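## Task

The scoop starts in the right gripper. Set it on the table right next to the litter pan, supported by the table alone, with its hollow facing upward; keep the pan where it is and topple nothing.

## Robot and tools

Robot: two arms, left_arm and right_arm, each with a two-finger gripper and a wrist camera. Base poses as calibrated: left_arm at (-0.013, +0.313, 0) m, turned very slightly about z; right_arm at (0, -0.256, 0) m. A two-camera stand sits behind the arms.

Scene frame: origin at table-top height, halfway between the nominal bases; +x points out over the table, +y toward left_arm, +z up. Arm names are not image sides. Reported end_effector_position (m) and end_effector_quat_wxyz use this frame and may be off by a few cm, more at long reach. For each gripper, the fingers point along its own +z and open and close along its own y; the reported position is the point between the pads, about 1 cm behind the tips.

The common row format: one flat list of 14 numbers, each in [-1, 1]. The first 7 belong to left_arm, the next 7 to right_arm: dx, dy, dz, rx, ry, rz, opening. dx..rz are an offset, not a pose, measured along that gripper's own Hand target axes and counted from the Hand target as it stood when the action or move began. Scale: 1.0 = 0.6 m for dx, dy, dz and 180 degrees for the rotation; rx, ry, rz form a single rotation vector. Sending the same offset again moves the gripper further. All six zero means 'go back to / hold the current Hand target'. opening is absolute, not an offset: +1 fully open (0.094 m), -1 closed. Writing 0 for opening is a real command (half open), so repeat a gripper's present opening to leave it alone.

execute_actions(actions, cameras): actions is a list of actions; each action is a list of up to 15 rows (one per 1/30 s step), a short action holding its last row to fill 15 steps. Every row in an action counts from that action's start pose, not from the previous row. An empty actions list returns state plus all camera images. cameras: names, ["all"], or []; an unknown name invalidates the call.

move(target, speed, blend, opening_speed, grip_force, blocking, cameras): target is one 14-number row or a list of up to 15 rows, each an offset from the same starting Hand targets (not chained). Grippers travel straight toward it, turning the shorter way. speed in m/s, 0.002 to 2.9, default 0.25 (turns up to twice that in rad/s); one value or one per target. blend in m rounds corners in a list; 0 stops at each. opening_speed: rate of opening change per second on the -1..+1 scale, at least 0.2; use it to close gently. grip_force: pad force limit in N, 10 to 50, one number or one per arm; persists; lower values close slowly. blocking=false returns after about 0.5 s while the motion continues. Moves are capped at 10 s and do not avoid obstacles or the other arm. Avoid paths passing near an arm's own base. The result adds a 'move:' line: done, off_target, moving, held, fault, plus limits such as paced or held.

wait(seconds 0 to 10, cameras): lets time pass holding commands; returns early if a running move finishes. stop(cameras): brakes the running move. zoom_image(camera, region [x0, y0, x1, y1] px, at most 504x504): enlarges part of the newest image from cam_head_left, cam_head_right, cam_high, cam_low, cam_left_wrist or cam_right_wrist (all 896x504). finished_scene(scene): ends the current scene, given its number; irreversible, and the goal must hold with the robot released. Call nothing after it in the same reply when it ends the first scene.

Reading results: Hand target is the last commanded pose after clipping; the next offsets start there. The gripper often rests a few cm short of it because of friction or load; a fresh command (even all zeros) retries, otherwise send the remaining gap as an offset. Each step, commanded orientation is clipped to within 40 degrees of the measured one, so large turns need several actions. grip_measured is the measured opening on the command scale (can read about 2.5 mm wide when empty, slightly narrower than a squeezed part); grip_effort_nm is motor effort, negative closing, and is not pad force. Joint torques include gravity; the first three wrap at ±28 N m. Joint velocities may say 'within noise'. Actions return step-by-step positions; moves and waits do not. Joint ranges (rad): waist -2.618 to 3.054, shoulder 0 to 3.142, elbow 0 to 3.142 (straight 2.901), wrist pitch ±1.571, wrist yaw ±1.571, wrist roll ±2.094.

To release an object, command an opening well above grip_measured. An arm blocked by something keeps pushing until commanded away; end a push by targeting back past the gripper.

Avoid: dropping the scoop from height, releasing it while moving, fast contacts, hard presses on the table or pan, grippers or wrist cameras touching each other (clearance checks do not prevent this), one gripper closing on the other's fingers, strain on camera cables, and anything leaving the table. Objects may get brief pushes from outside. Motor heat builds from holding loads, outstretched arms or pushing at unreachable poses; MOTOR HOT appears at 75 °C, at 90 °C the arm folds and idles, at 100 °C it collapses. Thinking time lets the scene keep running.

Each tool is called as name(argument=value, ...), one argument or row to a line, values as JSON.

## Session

execute_actions(
  actions=[],
  cameras=["all"],
)

Scene clock: 0.00 s.
left_arm: end_effector_position=(+0.3211, +0.3351, +0.4128) grip_measured=+1.000 grip_effort_nm=n/a end_effector_quat_wxyz=(+0.691, +0.087, +0.714, +0.066) | right_arm: end_effector_position=(+0.4037, -0.2498, +0.3308) grip_measured=-0.619 grip_effort_nm=n/a end_effector_quat_wxyz=(+0.443, +0.392, +0.658, +0.466)
Joint positions: left_arm=[0.175 0.89 1.049 -0.194 0.194 0.224 0.094] | right_arm=[-0.183 1.165 0.982 -0.01 -0.448 1.263 0.018]
Joint velocities: within noise
Joint torques (N m): no reading
Heat: left arm: 33 °C; right arm: 36 °C.
Hand target: left_arm +0.3177, +0.3344, +0.4228; +0.701, +0.087, +0.705, +0.068 | right_arm +0.4020, -0.2493, +0.3569; +0.474, +0.366, +0.646, +0.473
Tool commands: left_gripper/opening=+1.0 right_gripper/opening=-0.980928

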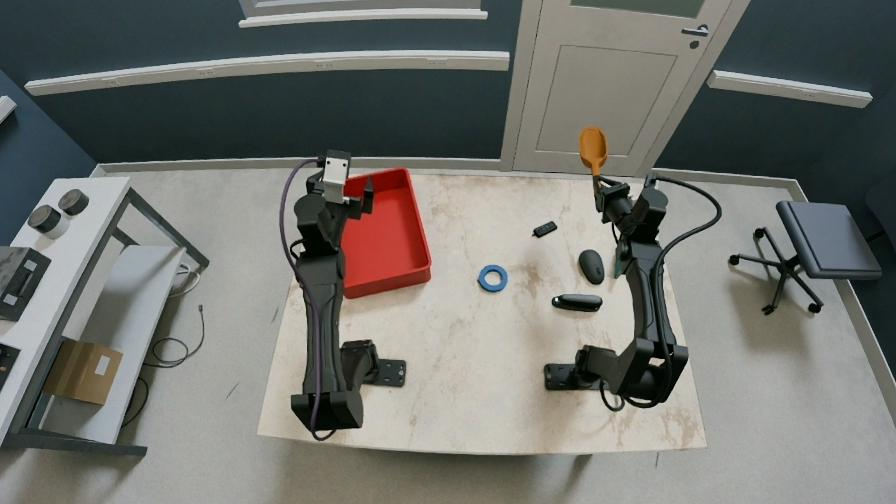

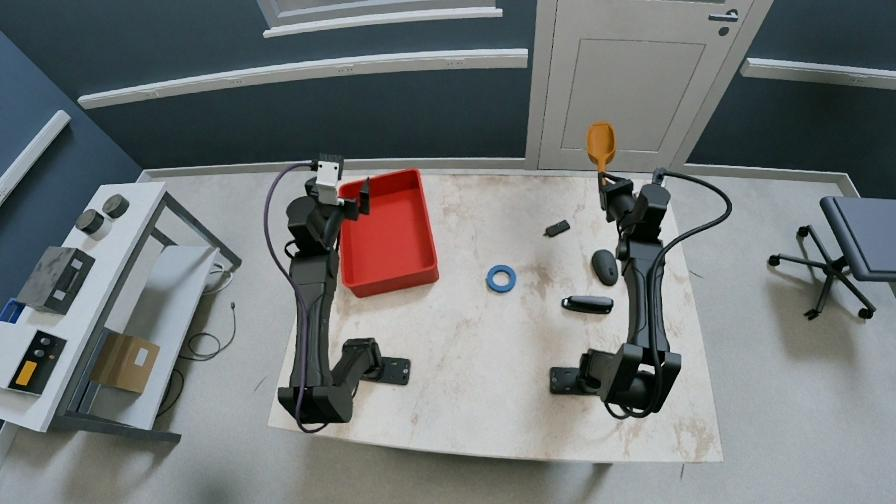

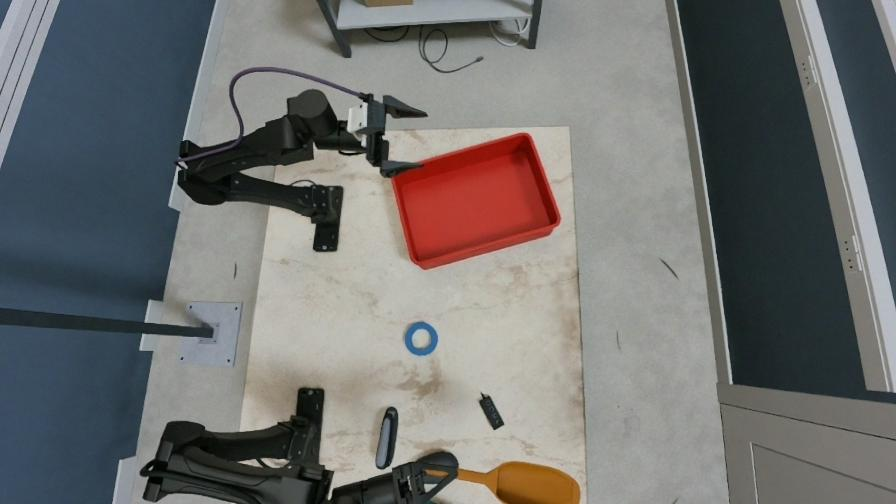

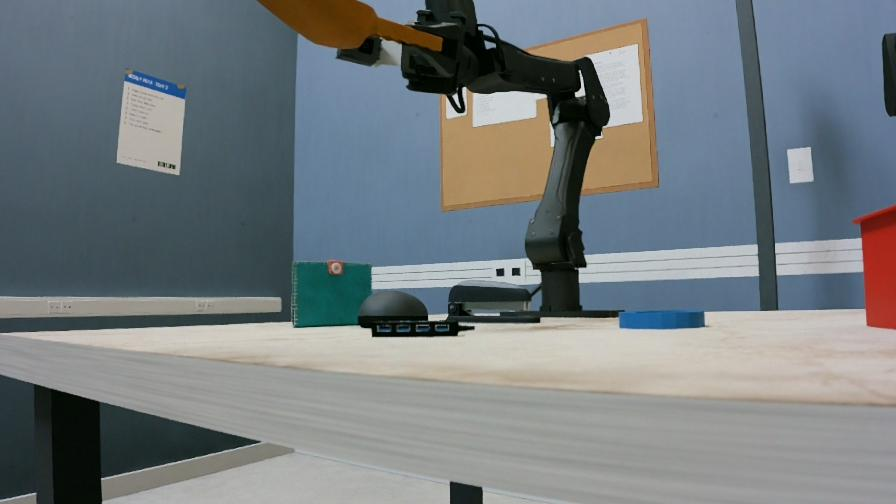

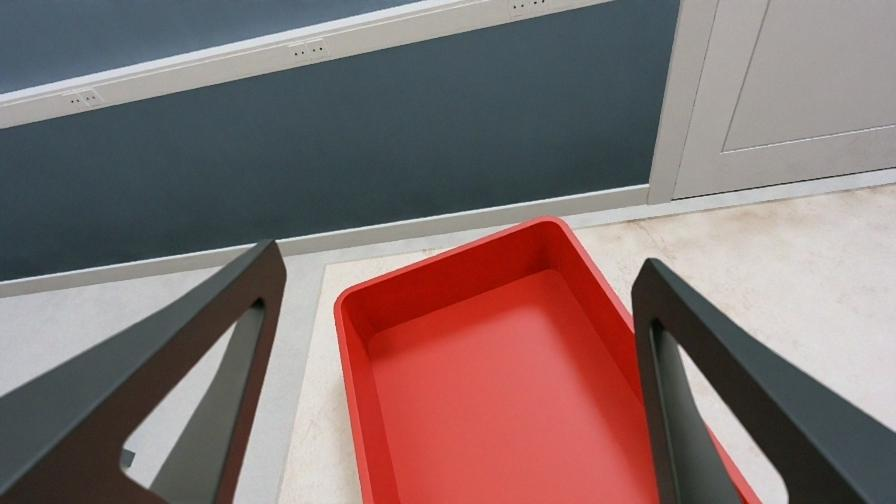

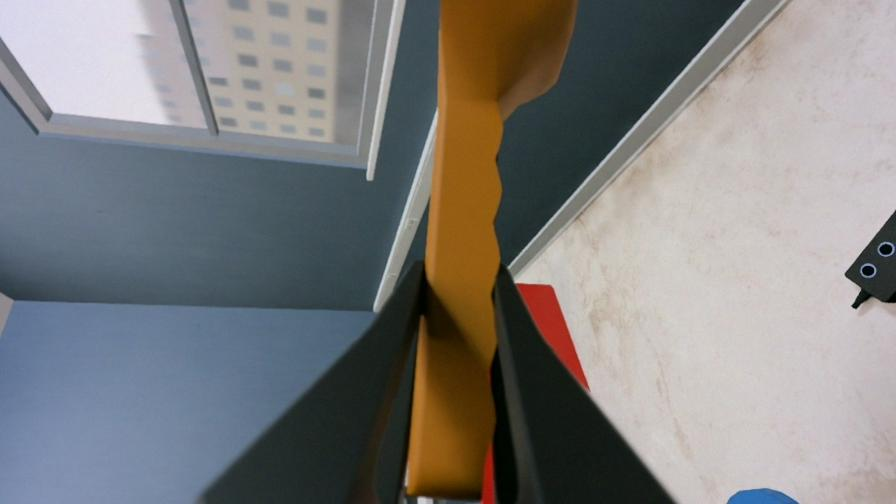

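execute_actions(
  actions=[],
  cameras=["cam_high", "cam_right_wrist"],
)

Scene clock: 31.17 s.
left_arm: end_effector_position=(+0.3211, +0.3351, +0.4128) grip_measured=+1.000 grip_effort_nm=0.00 end_effector_quat_wxyz=(+0.691, +0.087, +0.714, +0.066) | right_arm: end_effector_position=(+0.4037, -0.2498, +0.3308) grip_measured=-0.619 grip_effort_nm=-1.03 end_effector_quat_wxyz=(+0.443, +0.392, +0.658, +0.466)
Joint positions: left_arm=[0.175 0.89 1.049 -0.194 0.194 0.224 0.094] | right_arm=[-0.183 1.165 0.982 -0.01 -0.448 1.263 0.018]
Joint velocities: within noise
Joint torques (N m): left_arm=[-0.1 -2.29 7.73 1.82 -0.01 -0.04] | right_arm=[0.01 -5.23 9.25 2.37 -0.05 -0.18]
Heat: left arm: 34 °C; right arm: 38 °C.
Hand target: left_arm +0.3177, +0.3344, +0.4228; +0.701, +0.087, +0.705, +0.068 | right_arm +0.4020, -0.2493, +0.3569; +0.474, +0.366, +0.646, +0.473
Tool commands: left_gripper/opening=+1.0 right_gripper/opening=-0.980928
Images, in order (width x height): cam_high 896x504, cam_right_wrist 896x504.

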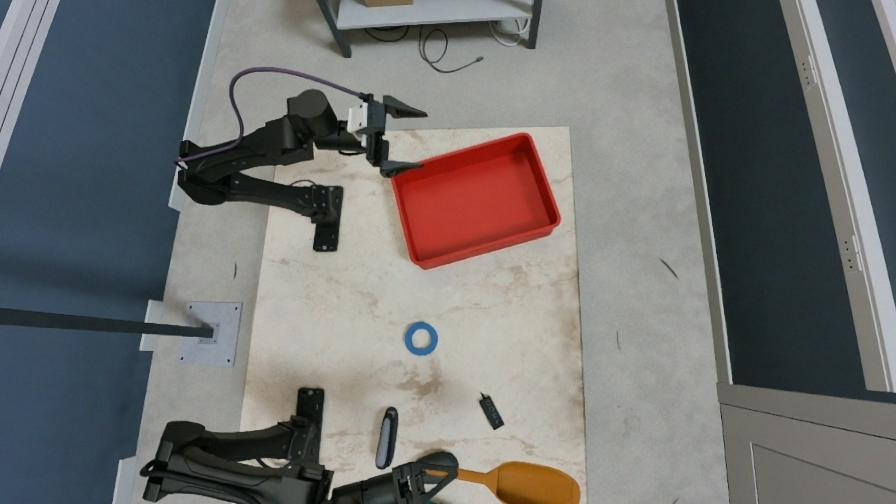

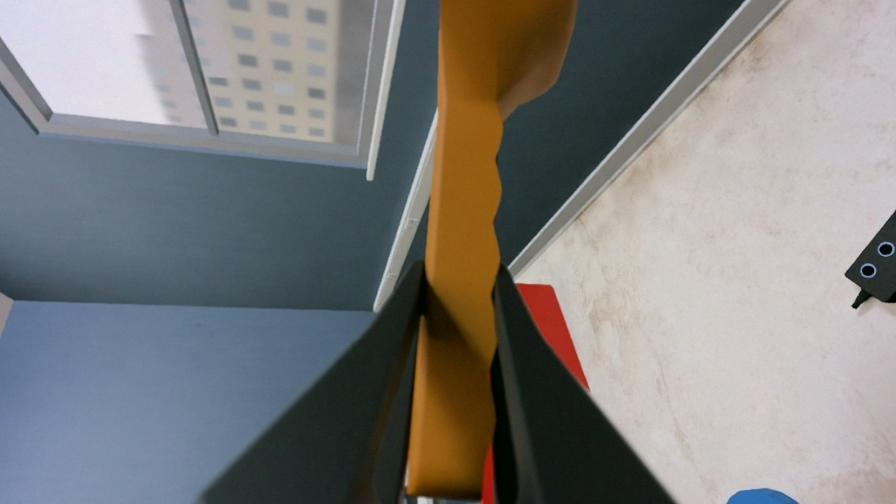

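move(
  target=[0.2833, -0.5503, 0.0183, -0.1187, 0.523, -0.0546, 0.0, 0.6868, -0.245, -0.0627, -0.0691, 0.1474, 0.0804, -0.98],
  speed=0.3,
  cameras=["cam_high", "cam_left_wrist", "cam_right_wrist", "cam_low"],
)

Scene clock: 322.83 s.
left_arm: end_effector_position=(+0.3145, +0.0505, +0.1847) grip_measured=+0.003 grip_effort_nm=-0.16 end_effector_quat_wxyz=(+0.108, -0.135, +0.985, +0.017) | right_arm: end_effector_position=(+0.2386, +0.0667, +0.0639) grip_measured=-0.619 grip_effort_nm=-1.04 end_effector_quat_wxyz=(+0.262, +0.293, +0.723, +0.569)
Joint positions: left_arm=[-0.751 2.102 2.203 -1.562 -0.19 -1.02 0.047] | right_arm=[1.066 1.926 0.313 1.385 0.304 1.594 0.018]
Joint torques (N m): left_arm=[0.36 -10.7 8.46 0.4 -0.16 -0.09] | right_arm=[0.59 -5.37 4.57 4.06 0.29 -0.12]
Heat: left arm: 43 °C; right arm: 49 °C.
Hand target: left_arm +0.3192, +0.0492, +0.1849; -0.028, -0.161, +0.972, +0.171 | right_arm +0.2459, +0.0785, +0.1099; +0.288, +0.273, +0.632, +0.665
Off the commanded pose: left_arm 0.005 m, 24 deg | right_arm 0.048 m, 16 deg.
joint sent to its limit (left arm) — joint 4 (wrist pitch), lower limit. The joint targets are off in orientation, not in position.
joint sent to its limit (right arm) — joint 4 (wrist pitch), upper limit. The joint targets are off in position and orientation.
move: off_target (left_arm, right_arm)
Images, in order (width x height): cam_high 896x504, cam_low 896x504, cam_left_wrist 896x504, cam_right_wrist 896x504.

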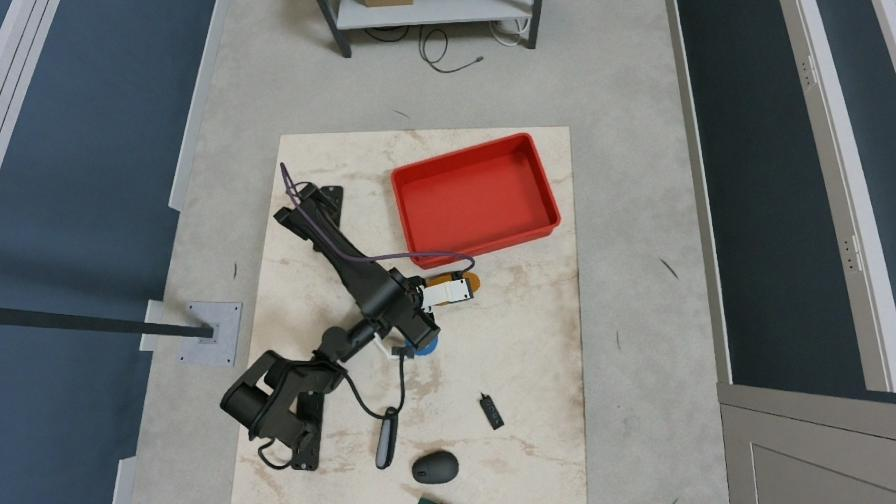

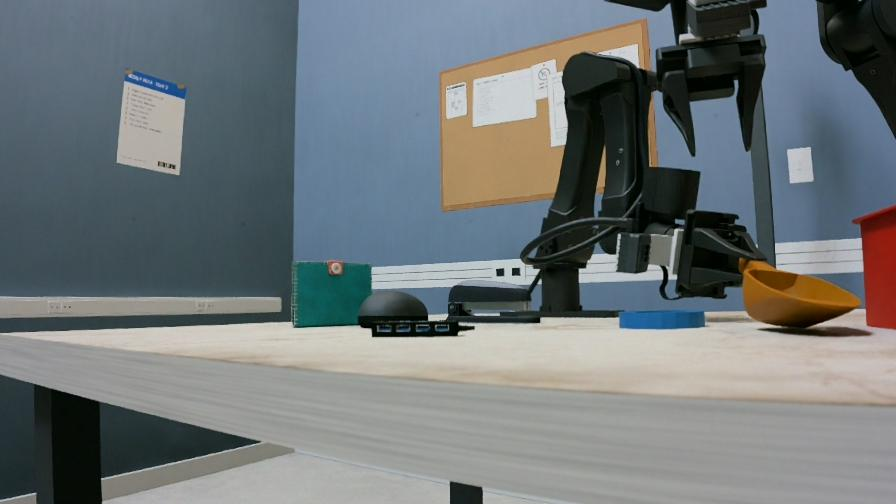

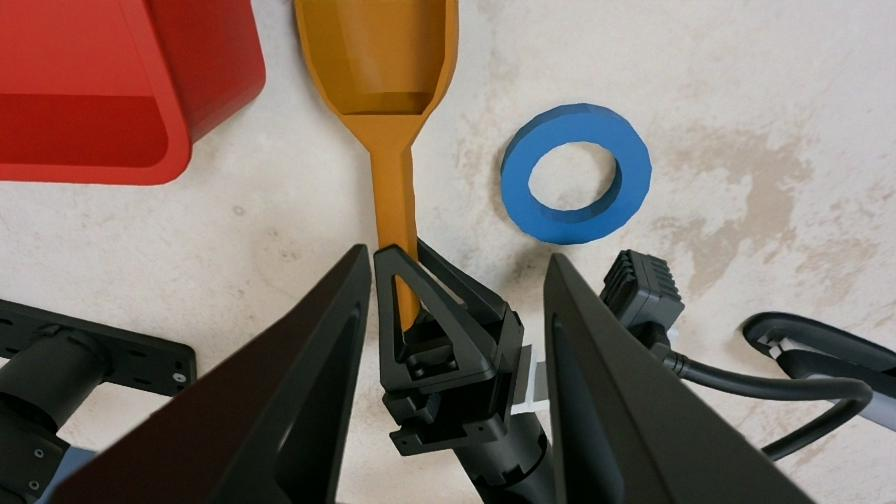

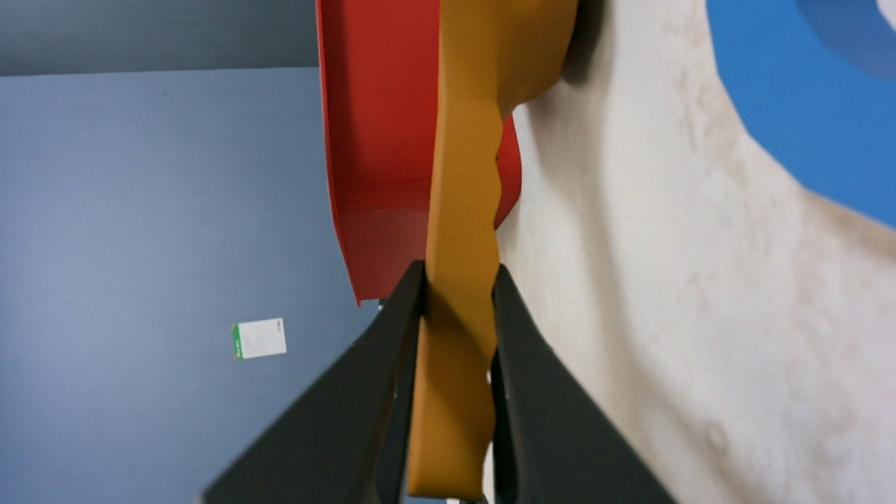

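move(
  target=[-0.0484, -0.0667, 0.1033, 0.028, 0, 0, 0.0, 0, 0, 0, 0, 0, 0, -0.98],
  speed=0.2,
  cameras=["cam_left_wrist", "cam_low"],
)

Scene clock: 365.07 s.
left_arm: end_effector_position=(+0.3465, +0.0430, +0.1156) grip_measured=+0.003 grip_effort_nm=-0.16 end_effector_quat_wxyz=(+0.052, -0.156, +0.985, +0.048) | right_arm: end_effector_position=(+0.2386, +0.0666, +0.0639) grip_measured=-0.619 grip_effort_nm=-1.03 end_effector_quat_wxyz=(+0.262, +0.293, +0.723, +0.569)
Joint positions: left_arm=[-0.694 2.345 2.333 -1.563 -0.141 -1.016 0.047] | right_arm=[1.066 1.926 0.313 1.385 0.304 1.594 0.018]
Joint torques (N m): left_arm=[0.58 -12.48 8.34 0.21 -0.1 0.09] | right_arm=[0.64 -5.37 4.59 4.06 0.27 -0.13]
Heat: left arm: 38 °C; right arm: 65 °C.
Hand target: left_arm +0.3519, +0.0430, +0.1129; -0.021, -0.162, +0.978, +0.129 | right_arm +0.2459, +0.0785, +0.1099; +0.288, +0.273, +0.632, +0.665
Off the commanded pose: left_arm 0.006 m, 13 deg | right_arm 0.048 m, 16 deg.
joint sent to its limit (left arm) — joint 4 (wrist pitch), lower limit. The joint targets are off in orientation, not in position.
joint sent to its limit (right arm) — joint 4 (wrist pitch), upper limit. The joint targets are off in position and orientation.
move: off_target (left_arm, right_arm)
Images, in order (width x height): cam_low 896x504, cam_left_wrist 896x504.

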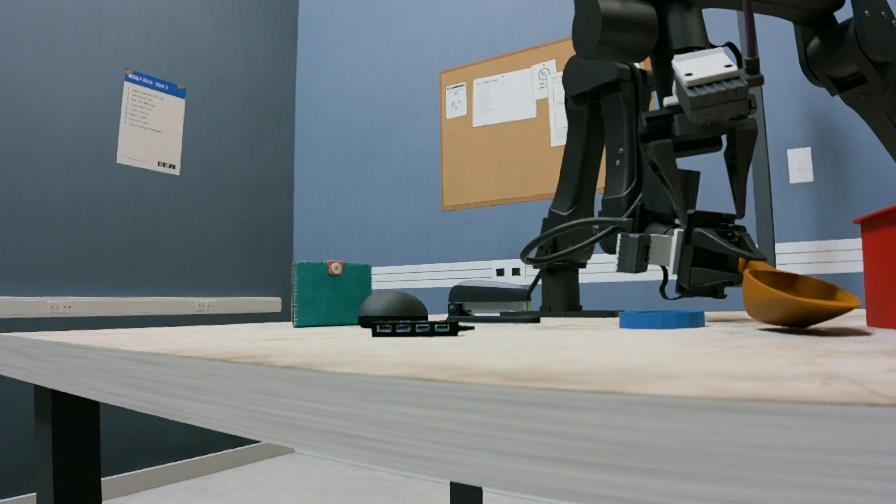

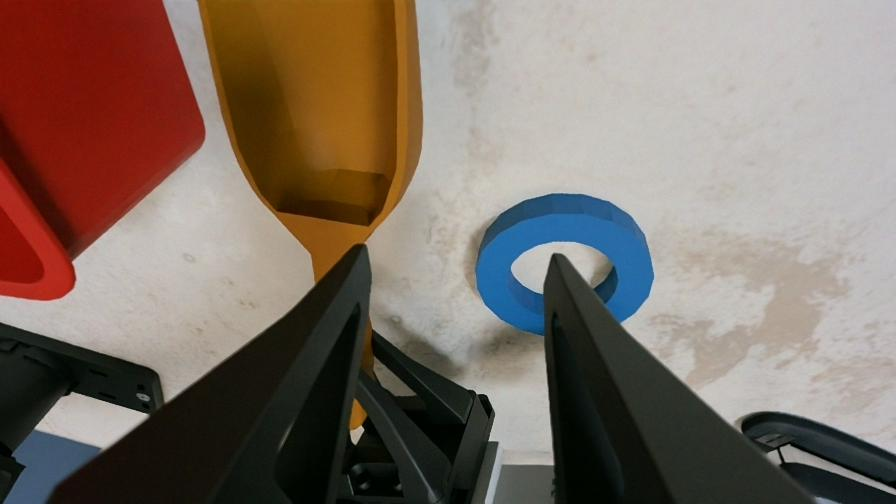

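move(
  target=[-0.028, 0.0072, 0.0992, 0, 0, 0, 0.0, -0.0037, -0.045, -0.016, 0.05, 0.001, -0.0086, -0.98],
  speed=0.1,
  cameras=["cam_left_wrist", "cam_low"],
)

Scene clock: 399.93 s.
left_arm: end_effector_position=(+0.3572, +0.0644, +0.0630) grip_measured=+0.003 grip_effort_nm=-0.16 end_effector_quat_wxyz=(+0.007, -0.160, +0.983, +0.094) | right_arm: end_effector_position=(+0.2383, +0.0661, +0.0593) grip_measured=-0.619 grip_effort_nm=-1.03 end_effector_quat_wxyz=(+0.262, +0.292, +0.727, +0.564)
Joint positions: left_arm=[-0.641 2.468 2.333 -1.563 -0.14 -0.982 0.047] | right_arm=[1.066 1.94 0.313 1.386 0.304 1.591 0.018]
Joint torques (N m): left_arm=[0.58 -13.01 7.76 -0.01 -0.2 0.07] | right_arm=[0.16 -3.77 2.81 3.67 0.13 -0.11]
Heat: left arm: 37 °C; right arm: 70 °C.
Hand target: left_arm +0.3616, +0.0670, +0.0565; -0.021, -0.162, +0.978, +0.129 | right_arm +0.2415, +0.0712, +0.0824; +0.273, +0.285, +0.687, +0.610
Off the commanded pose: left_arm 0.008 m, 5 deg | right_arm 0.024 m, 7 deg.
joint sent to its limit (left arm) — joint 4 (wrist pitch), lower limit. The joint targets are off in orientation, not in position.
move: off_target (left_arm, right_arm)
Images, in order (width x height): cam_low 896x504, cam_left_wrist 896x504.

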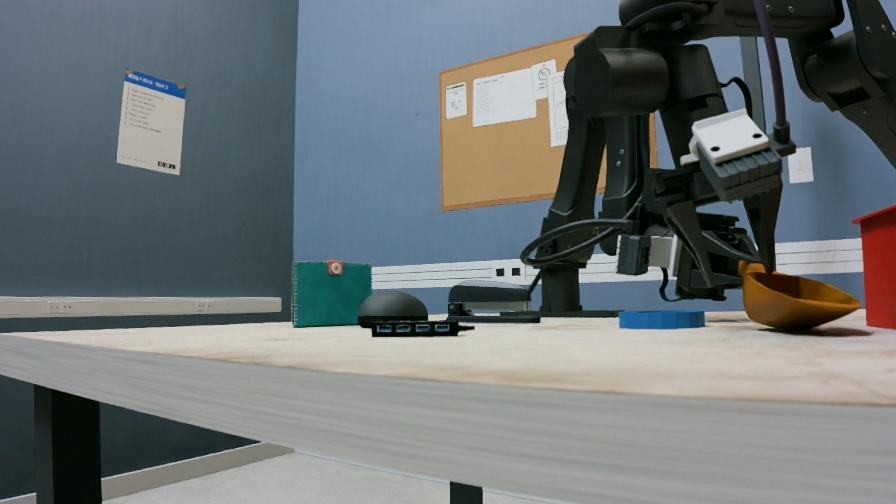

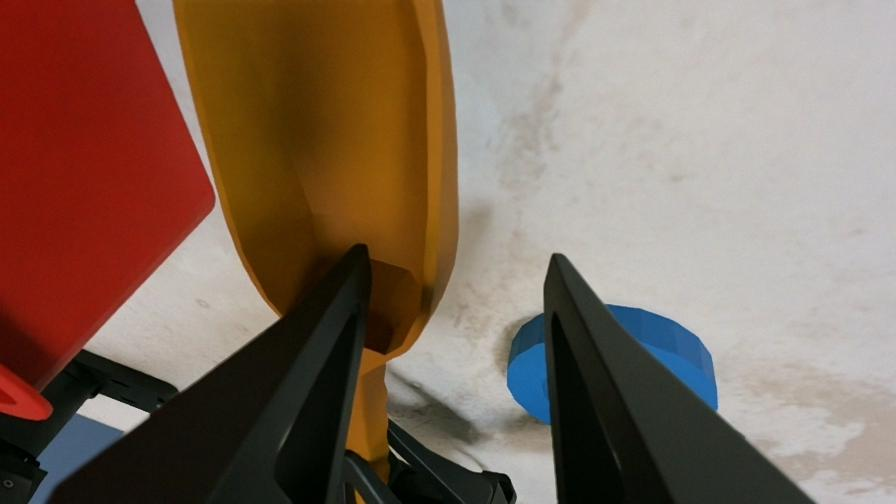

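move(
  target=[
    [-0.0016, 0.0025, 0.0125, 0, 0, 0, 0.0, 0, 0, 0, 0, 0, 0, -0.98],
    [-0.0016, 0.0025, 0.0125, 0, 0, 0, -0.95, 0, 0, 0, 0, 0, 0, -0.98],
  ],
  speed=0.1,
  opening_speed=0.6,
  grip_force=[25, 50],
  cameras=["cam_left_wrist", "cam_low"],
)

Scene clock: 414.47 s.
left_arm: end_effector_position=(+0.3550, +0.0706, +0.0592) grip_measured=-0.901 grip_effort_nm=-0.56 end_effector_quat_wxyz=(-0.004, -0.158, +0.982, +0.105) | right_arm: end_effector_position=(+0.2384, +0.0660, +0.0593) grip_measured=-0.619 grip_effort_nm=-1.03 end_effector_quat_wxyz=(+0.262, +0.292, +0.727, +0.564)
Joint positions: left_arm=[-0.633 2.479 2.333 -1.582 -0.141 -0.971 0.005] | right_arm=[1.066 1.94 0.313 1.386 0.304 1.591 0.018]
Joint torques (N m): left_arm=[0.4 -12.66 6.99 0.12 -0.19 0.01] | right_arm=[0.21 -3.74 2.82 3.65 0.11 -0.12]
Heat: left arm: 36 °C; right arm: 72 °C.
Hand target: left_arm +0.3614, +0.0705, +0.0496; -0.021, -0.162, +0.978, +0.129 | right_arm +0.2414, +0.0712, +0.0825; +0.273, +0.285, +0.687, +0.610
Off the commanded pose: left_arm 0.011 m, 3 deg | right_arm 0.024 m, 7 deg.
joint read past its limit (left arm) — joint 4 (wrist pitch), lower limit.
joint sent to its limit (left arm) — joint 4 (wrist pitch), lower limit. The joint targets are off in orientation, not in position.
grip_force (N): 25, 50
move: off_target (left_arm, right_arm); target 2's new opening was sent with left_arm's hand 0.011 m and 5 deg from that target
Images, in order (width x height): cam_low 896x504, cam_left_wrist 896x504.

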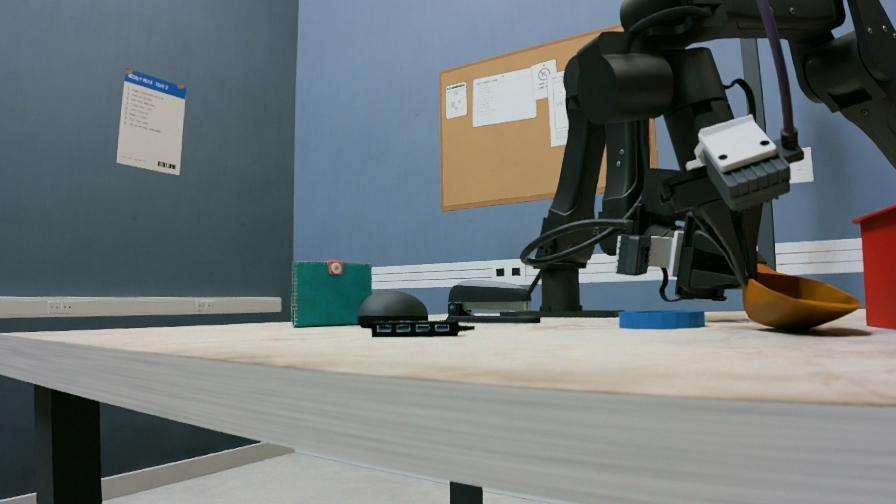

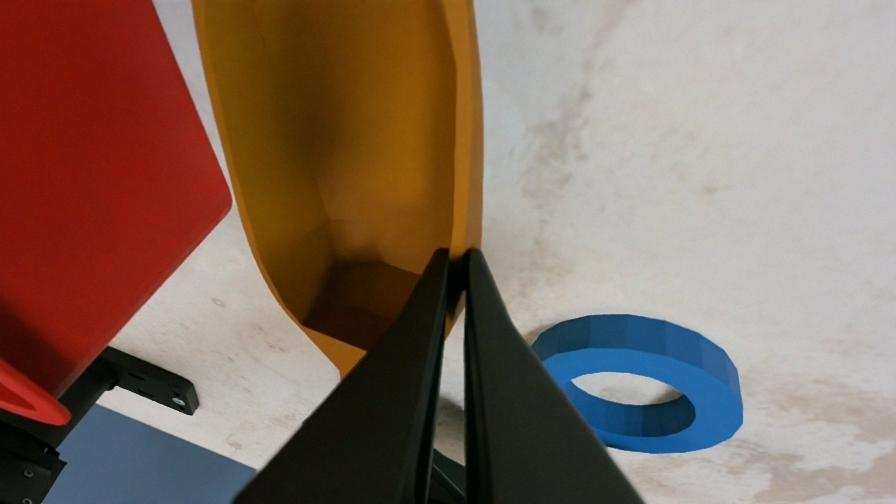

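move(
  target=[
    [0, 0.0035, -0.0129, 0, 0, 0, -0.95, 0, 0, 0, 0, 0, 0, 0.0],
    [0, 0.0105, -0.0386, 0, 0, 0, -0.95, -0.0337, 0.008, -0.0662, 0, 0, 0, 0.0],
    [0, 0.0105, -0.0386, 0, 0, 0, -0.95, -0.2243, 0.2517, -0.2142, 0, 0, 0, 0.0],
  ],
  speed=[0.08, 0.1, 0.25],
  opening_speed=0.6,
  grip_force=[40, 50],
  blend=[0, 0.01, 0],
  cameras=["cam_left_wrist", "cam_low", "cam_high"],
)

Scene clock: 458.70 s.
left_arm: end_effector_position=(+0.3584, +0.0654, +0.0581) grip_measured=-0.929 grip_effort_nm=-0.85 end_effector_quat_wxyz=(+0.001, -0.159, +0.983, +0.094) | right_arm: end_effector_position=(+0.2478, -0.0999, +0.2258) grip_measured=-0.002 grip_effort_nm=0.08 end_effector_quat_wxyz=(+0.250, +0.307, +0.695, +0.600)
Joint positions: left_arm=[-0.635 2.479 2.333 -1.559 -0.132 -0.971 0.003] | right_arm=[0.263 0.598 0.354 0.067 -0.491 1.507 0.047]
Joint torques (N m): left_arm=[0.5 -18.65 5.48 -0.08 -0.29 0.06] | right_arm=[-0.54 -0.35 10.85 2 -0.07 -0.24]
Heat: left arm: 36 °C; right arm: 75 °C. Fold the right arm in close to its base, or ease its load, before you think long.
Hand target: left_arm +0.3614, +0.0706, +0.0736; -0.021, -0.162, +0.978, +0.129 | right_arm +0.2498, -0.1000, +0.2499; +0.273, +0.285, +0.687, +0.610
Off the commanded pose: left_arm 0.017 m, 5 deg | right_arm 0.024 m, 4 deg.
MOTOR HOT: joint 4 (wrist pitch) of the right arm reports 75 °C; the controller's stop level is 90 °C. To cool a motor, set the load down, stop pushing, or move to a pose that needs little force.
joint sent to its limit (left arm) — joint 4 (wrist pitch), lower limit. The joint targets are off in orientation, not in position.
grip_force (N): 40, 50
move: off_target (left_arm, right_arm)
Images, in order (width x height): cam_high 896x504, cam_low 896x504, cam_left_wrist 896x504.

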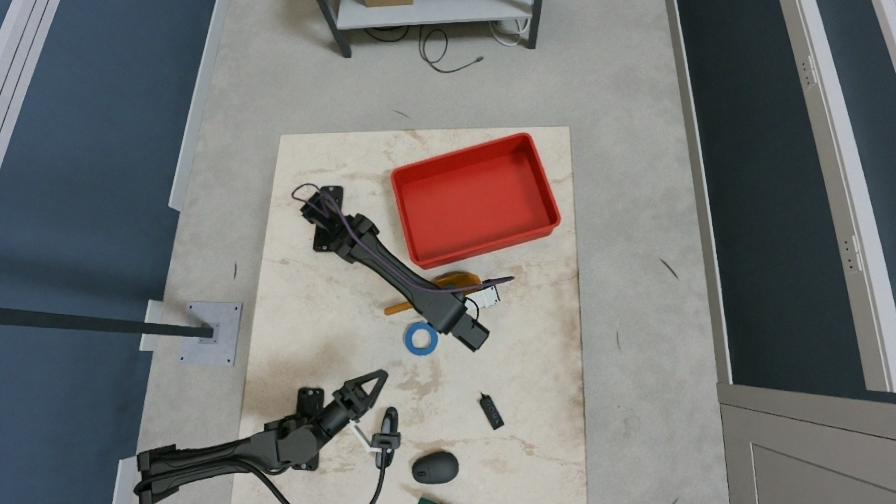

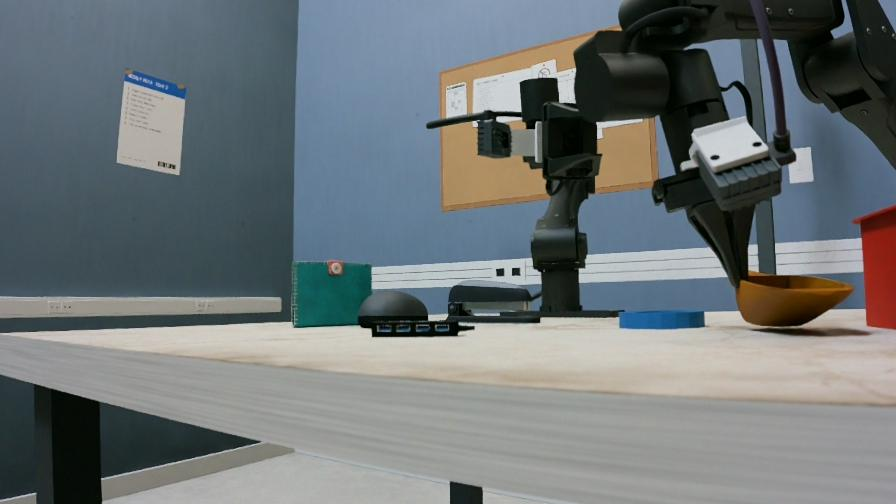

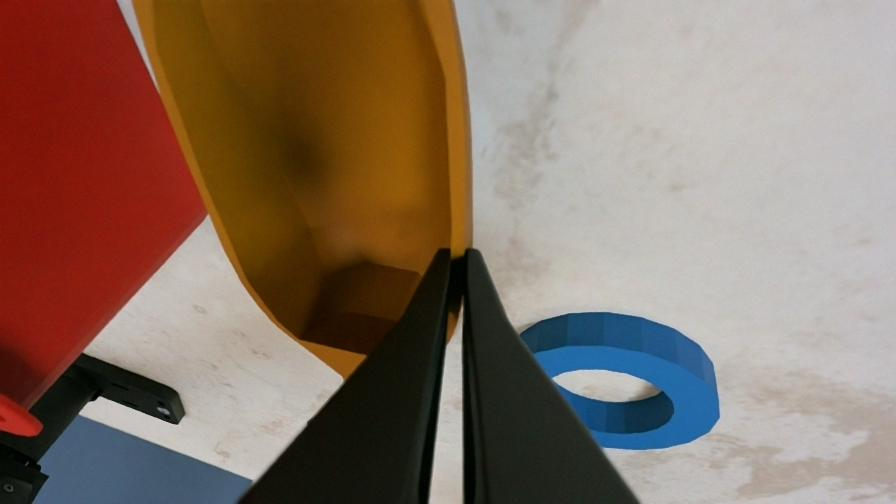

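zoom_image(
  camera="cam_low",
  region=[644, 224, 896, 366],
)

Scaled by 2.000.

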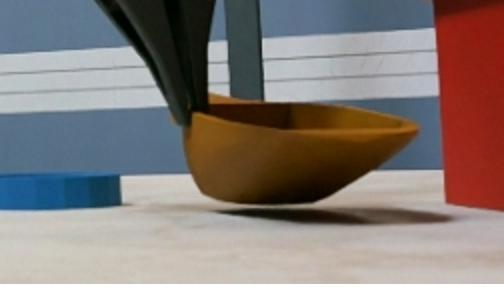

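move(
  target=[0.0235, 0.0487, 0.0278, -0.039, 0, 0, -0.95, 0, 0, 0, 0, 0, 0, 0.0],
  speed=0.08,
  cameras=["cam_left_wrist", "cam_low", "cam_high"],
)

Scene clock: 513.37 s.
left_arm: end_effector_position=(+0.3402, +0.0938, +0.0490) grip_measured=-0.931 grip_effort_nm=-0.85 end_effector_quat_wxyz=(-0.010, -0.153, +0.976, +0.153) | right_arm: end_effector_position=(+0.2477, -0.0998, +0.2256) grip_measured=-0.002 grip_effort_nm=0.09 end_effector_quat_wxyz=(+0.250, +0.307, +0.696, +0.600)
Joint positions: left_arm=[-0.635 2.431 2.184 -1.56 -0.198 -0.976 0.003] | right_arm=[0.263 0.598 0.354 0.066 -0.491 1.507 0.047]
Joint torques (N m): left_arm=[-0.61 -19.45 3.6 -0.24 -0.32 -0.19] | right_arm=[-0.55 -0.38 10.88 2.02 -0.09 -0.24]
Heat: left arm: 36 °C; right arm: 64 °C.
Hand target: left_arm +0.3375, +0.0968, +0.0652; -0.031, -0.160, +0.968, +0.188 | right_arm +0.2498, -0.1000, +0.2499; +0.273, +0.285, +0.687, +0.610
Off the commanded pose: left_arm 0.016 m, 5 deg | right_arm 0.024 m, 4 deg.
MOTOR HOT: cleared for the motors of the right arm.
joint sent to its limit (left arm) — joint 4 (wrist pitch), lower limit. The joint targets are off in orientation, not in position.
grip_force (N): 40, 50
move: off_target (left_arm, right_arm)
Images, in order (width x height): cam_high 896x504, cam_low 896x504, cam_left_wrist 896x504.

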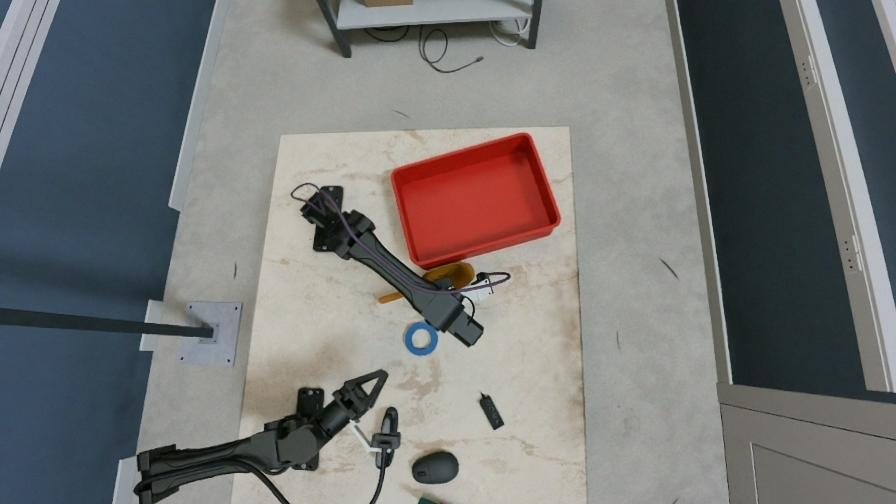

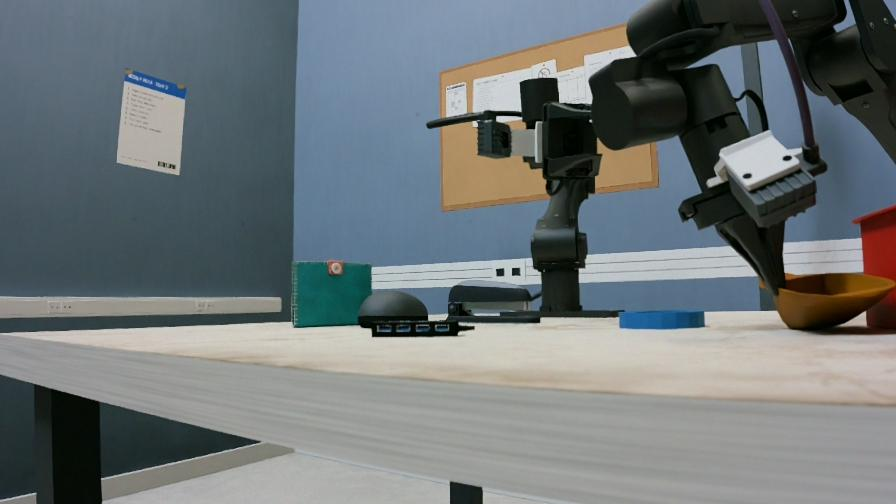

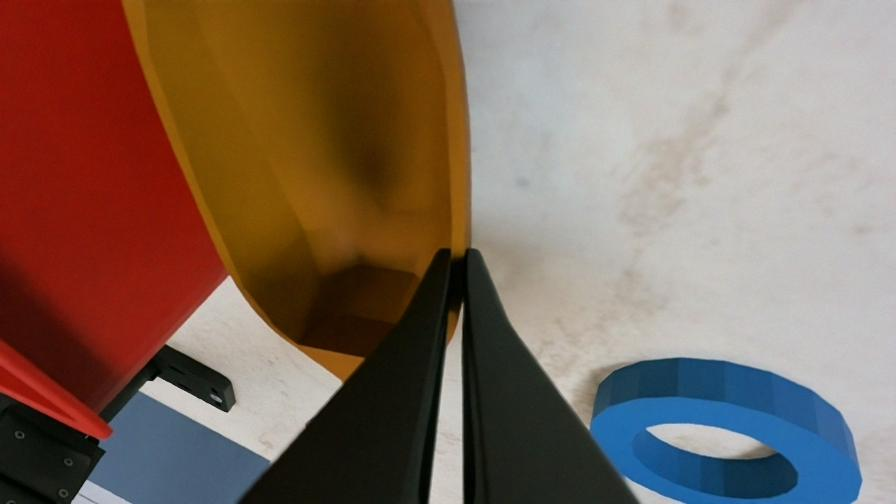

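zoom_image(
  camera="cam_high",
  region=[370, 220, 510, 320],
)

zoom_image(
  camera="cam_low",
  region=[644, 224, 896, 366],
)

Scaled by 3.600.

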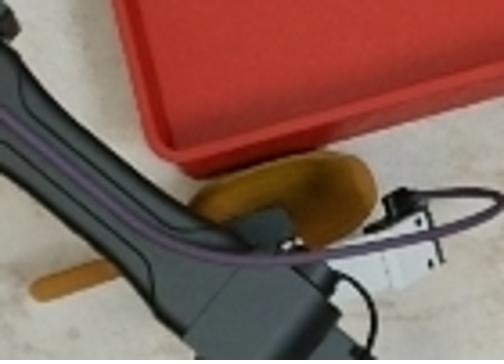

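Scaled by 2.000.

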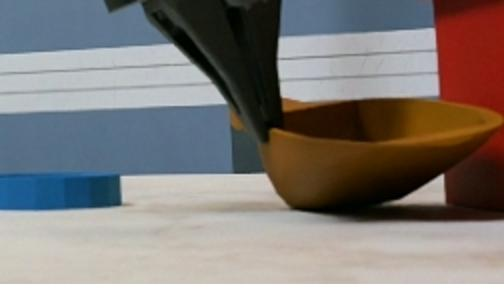

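move(
  target=[
    [0.0007, -0.02, -0.0082, 0.0194, 0, 0, -0.95, 0, 0, 0, 0, 0, 0, 0.0],
    [0.0007, -0.0287, 0.0134, 0.0194, 0, 0, -0.95, 0, 0, 0, 0, 0, 0, 0.0],
  ],
  speed=[0.08, 0.04],
  blend=[0.004, 0],
  cameras=["cam_left_wrist", "cam_low", "cam_high"],
)

zoom_image(
  camera="cam_high",
  region=[370, 220, 510, 320],
)

zoom_image(
  camera="cam_low",
  region=[644, 224, 896, 366],
)

Scene clock: 569.37 s.
left_arm: end_effector_position=(+0.3391, +0.0896, +0.0504) grip_measured=-0.931 grip_effort_nm=-0.85 end_effector_quat_wxyz=(-0.013, -0.156, +0.977, +0.144) | right_arm: end_effector_position=(+0.2477, -0.0998, +0.2256) grip_measured=-0.002 grip_effort_nm=0.09 end_effector_quat_wxyz=(+0.250, +0.307, +0.696, +0.600)
Joint positions: left_arm=[-0.637 2.431 2.193 -1.562 -0.18 -0.981 0.003] | right_arm=[0.263 0.598 0.354 0.066 -0.491 1.507 0.047]
Joint torques (N m): left_arm=[-0.72 -13.67 8.18 -0.19 -0.11 -0.15] | right_arm=[-0.55 -0.36 10.89 2.02 -0.09 -0.25]
Heat: left arm: 47 °C; right arm: 61 °C.
Hand target: left_arm +0.3413, +0.0845, +0.0512; -0.026, -0.161, +0.974, +0.159 | right_arm +0.2498, -0.1000, +0.2499; +0.273, +0.285, +0.687, +0.610
Off the commanded pose: left_arm 0.006 m, 2 deg | right_arm 0.024 m, 4 deg.
joint sent to its limit (left arm) — joint 4 (wrist pitch), lower limit. The joint targets are off in orientation, not in position.
grip_force (N): 40, 50
move: off_target (right_arm)
Images, in order (width x height): cam_high 896x504, cam_low 896x504, cam_left_wrist 896x504.

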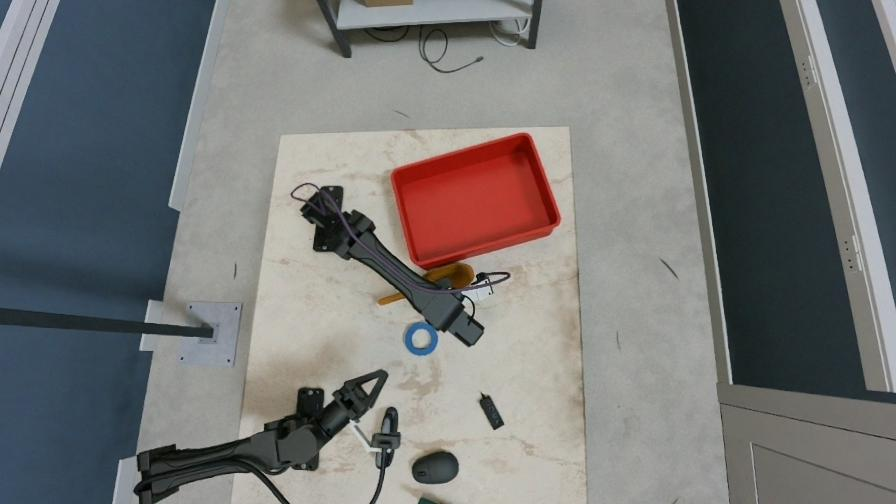

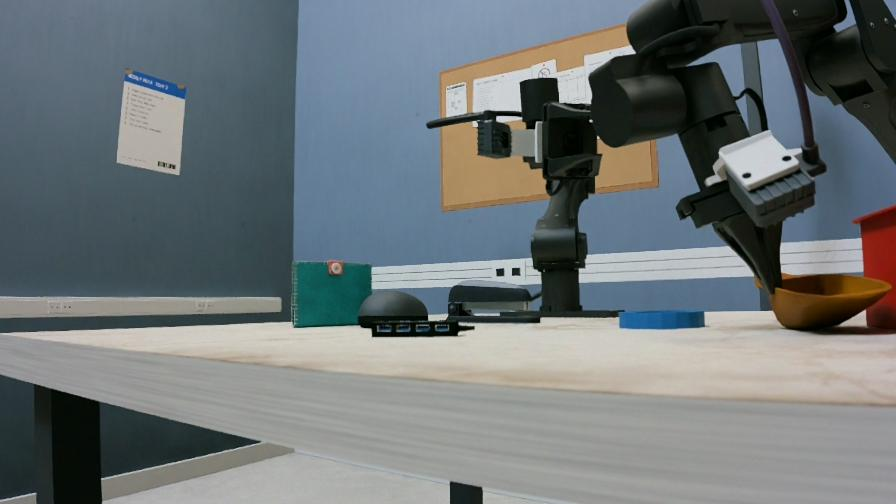

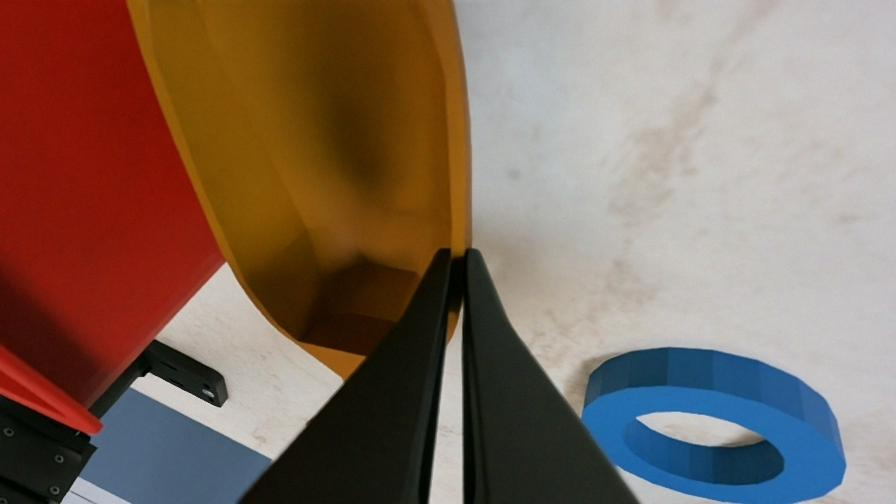

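Scaled by 3.600.

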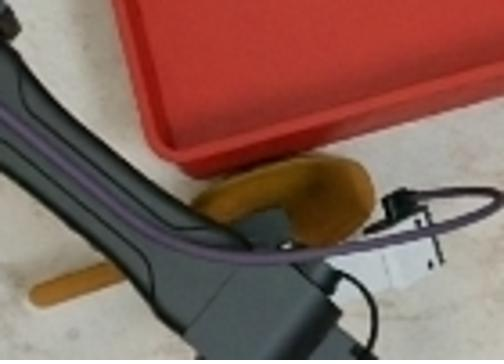

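Scaled by 2.000.

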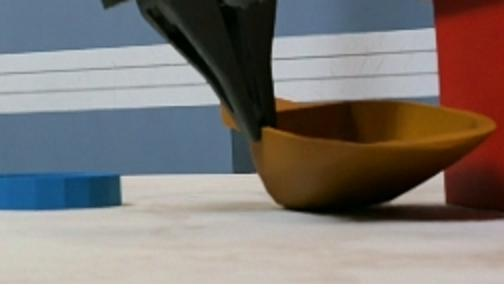

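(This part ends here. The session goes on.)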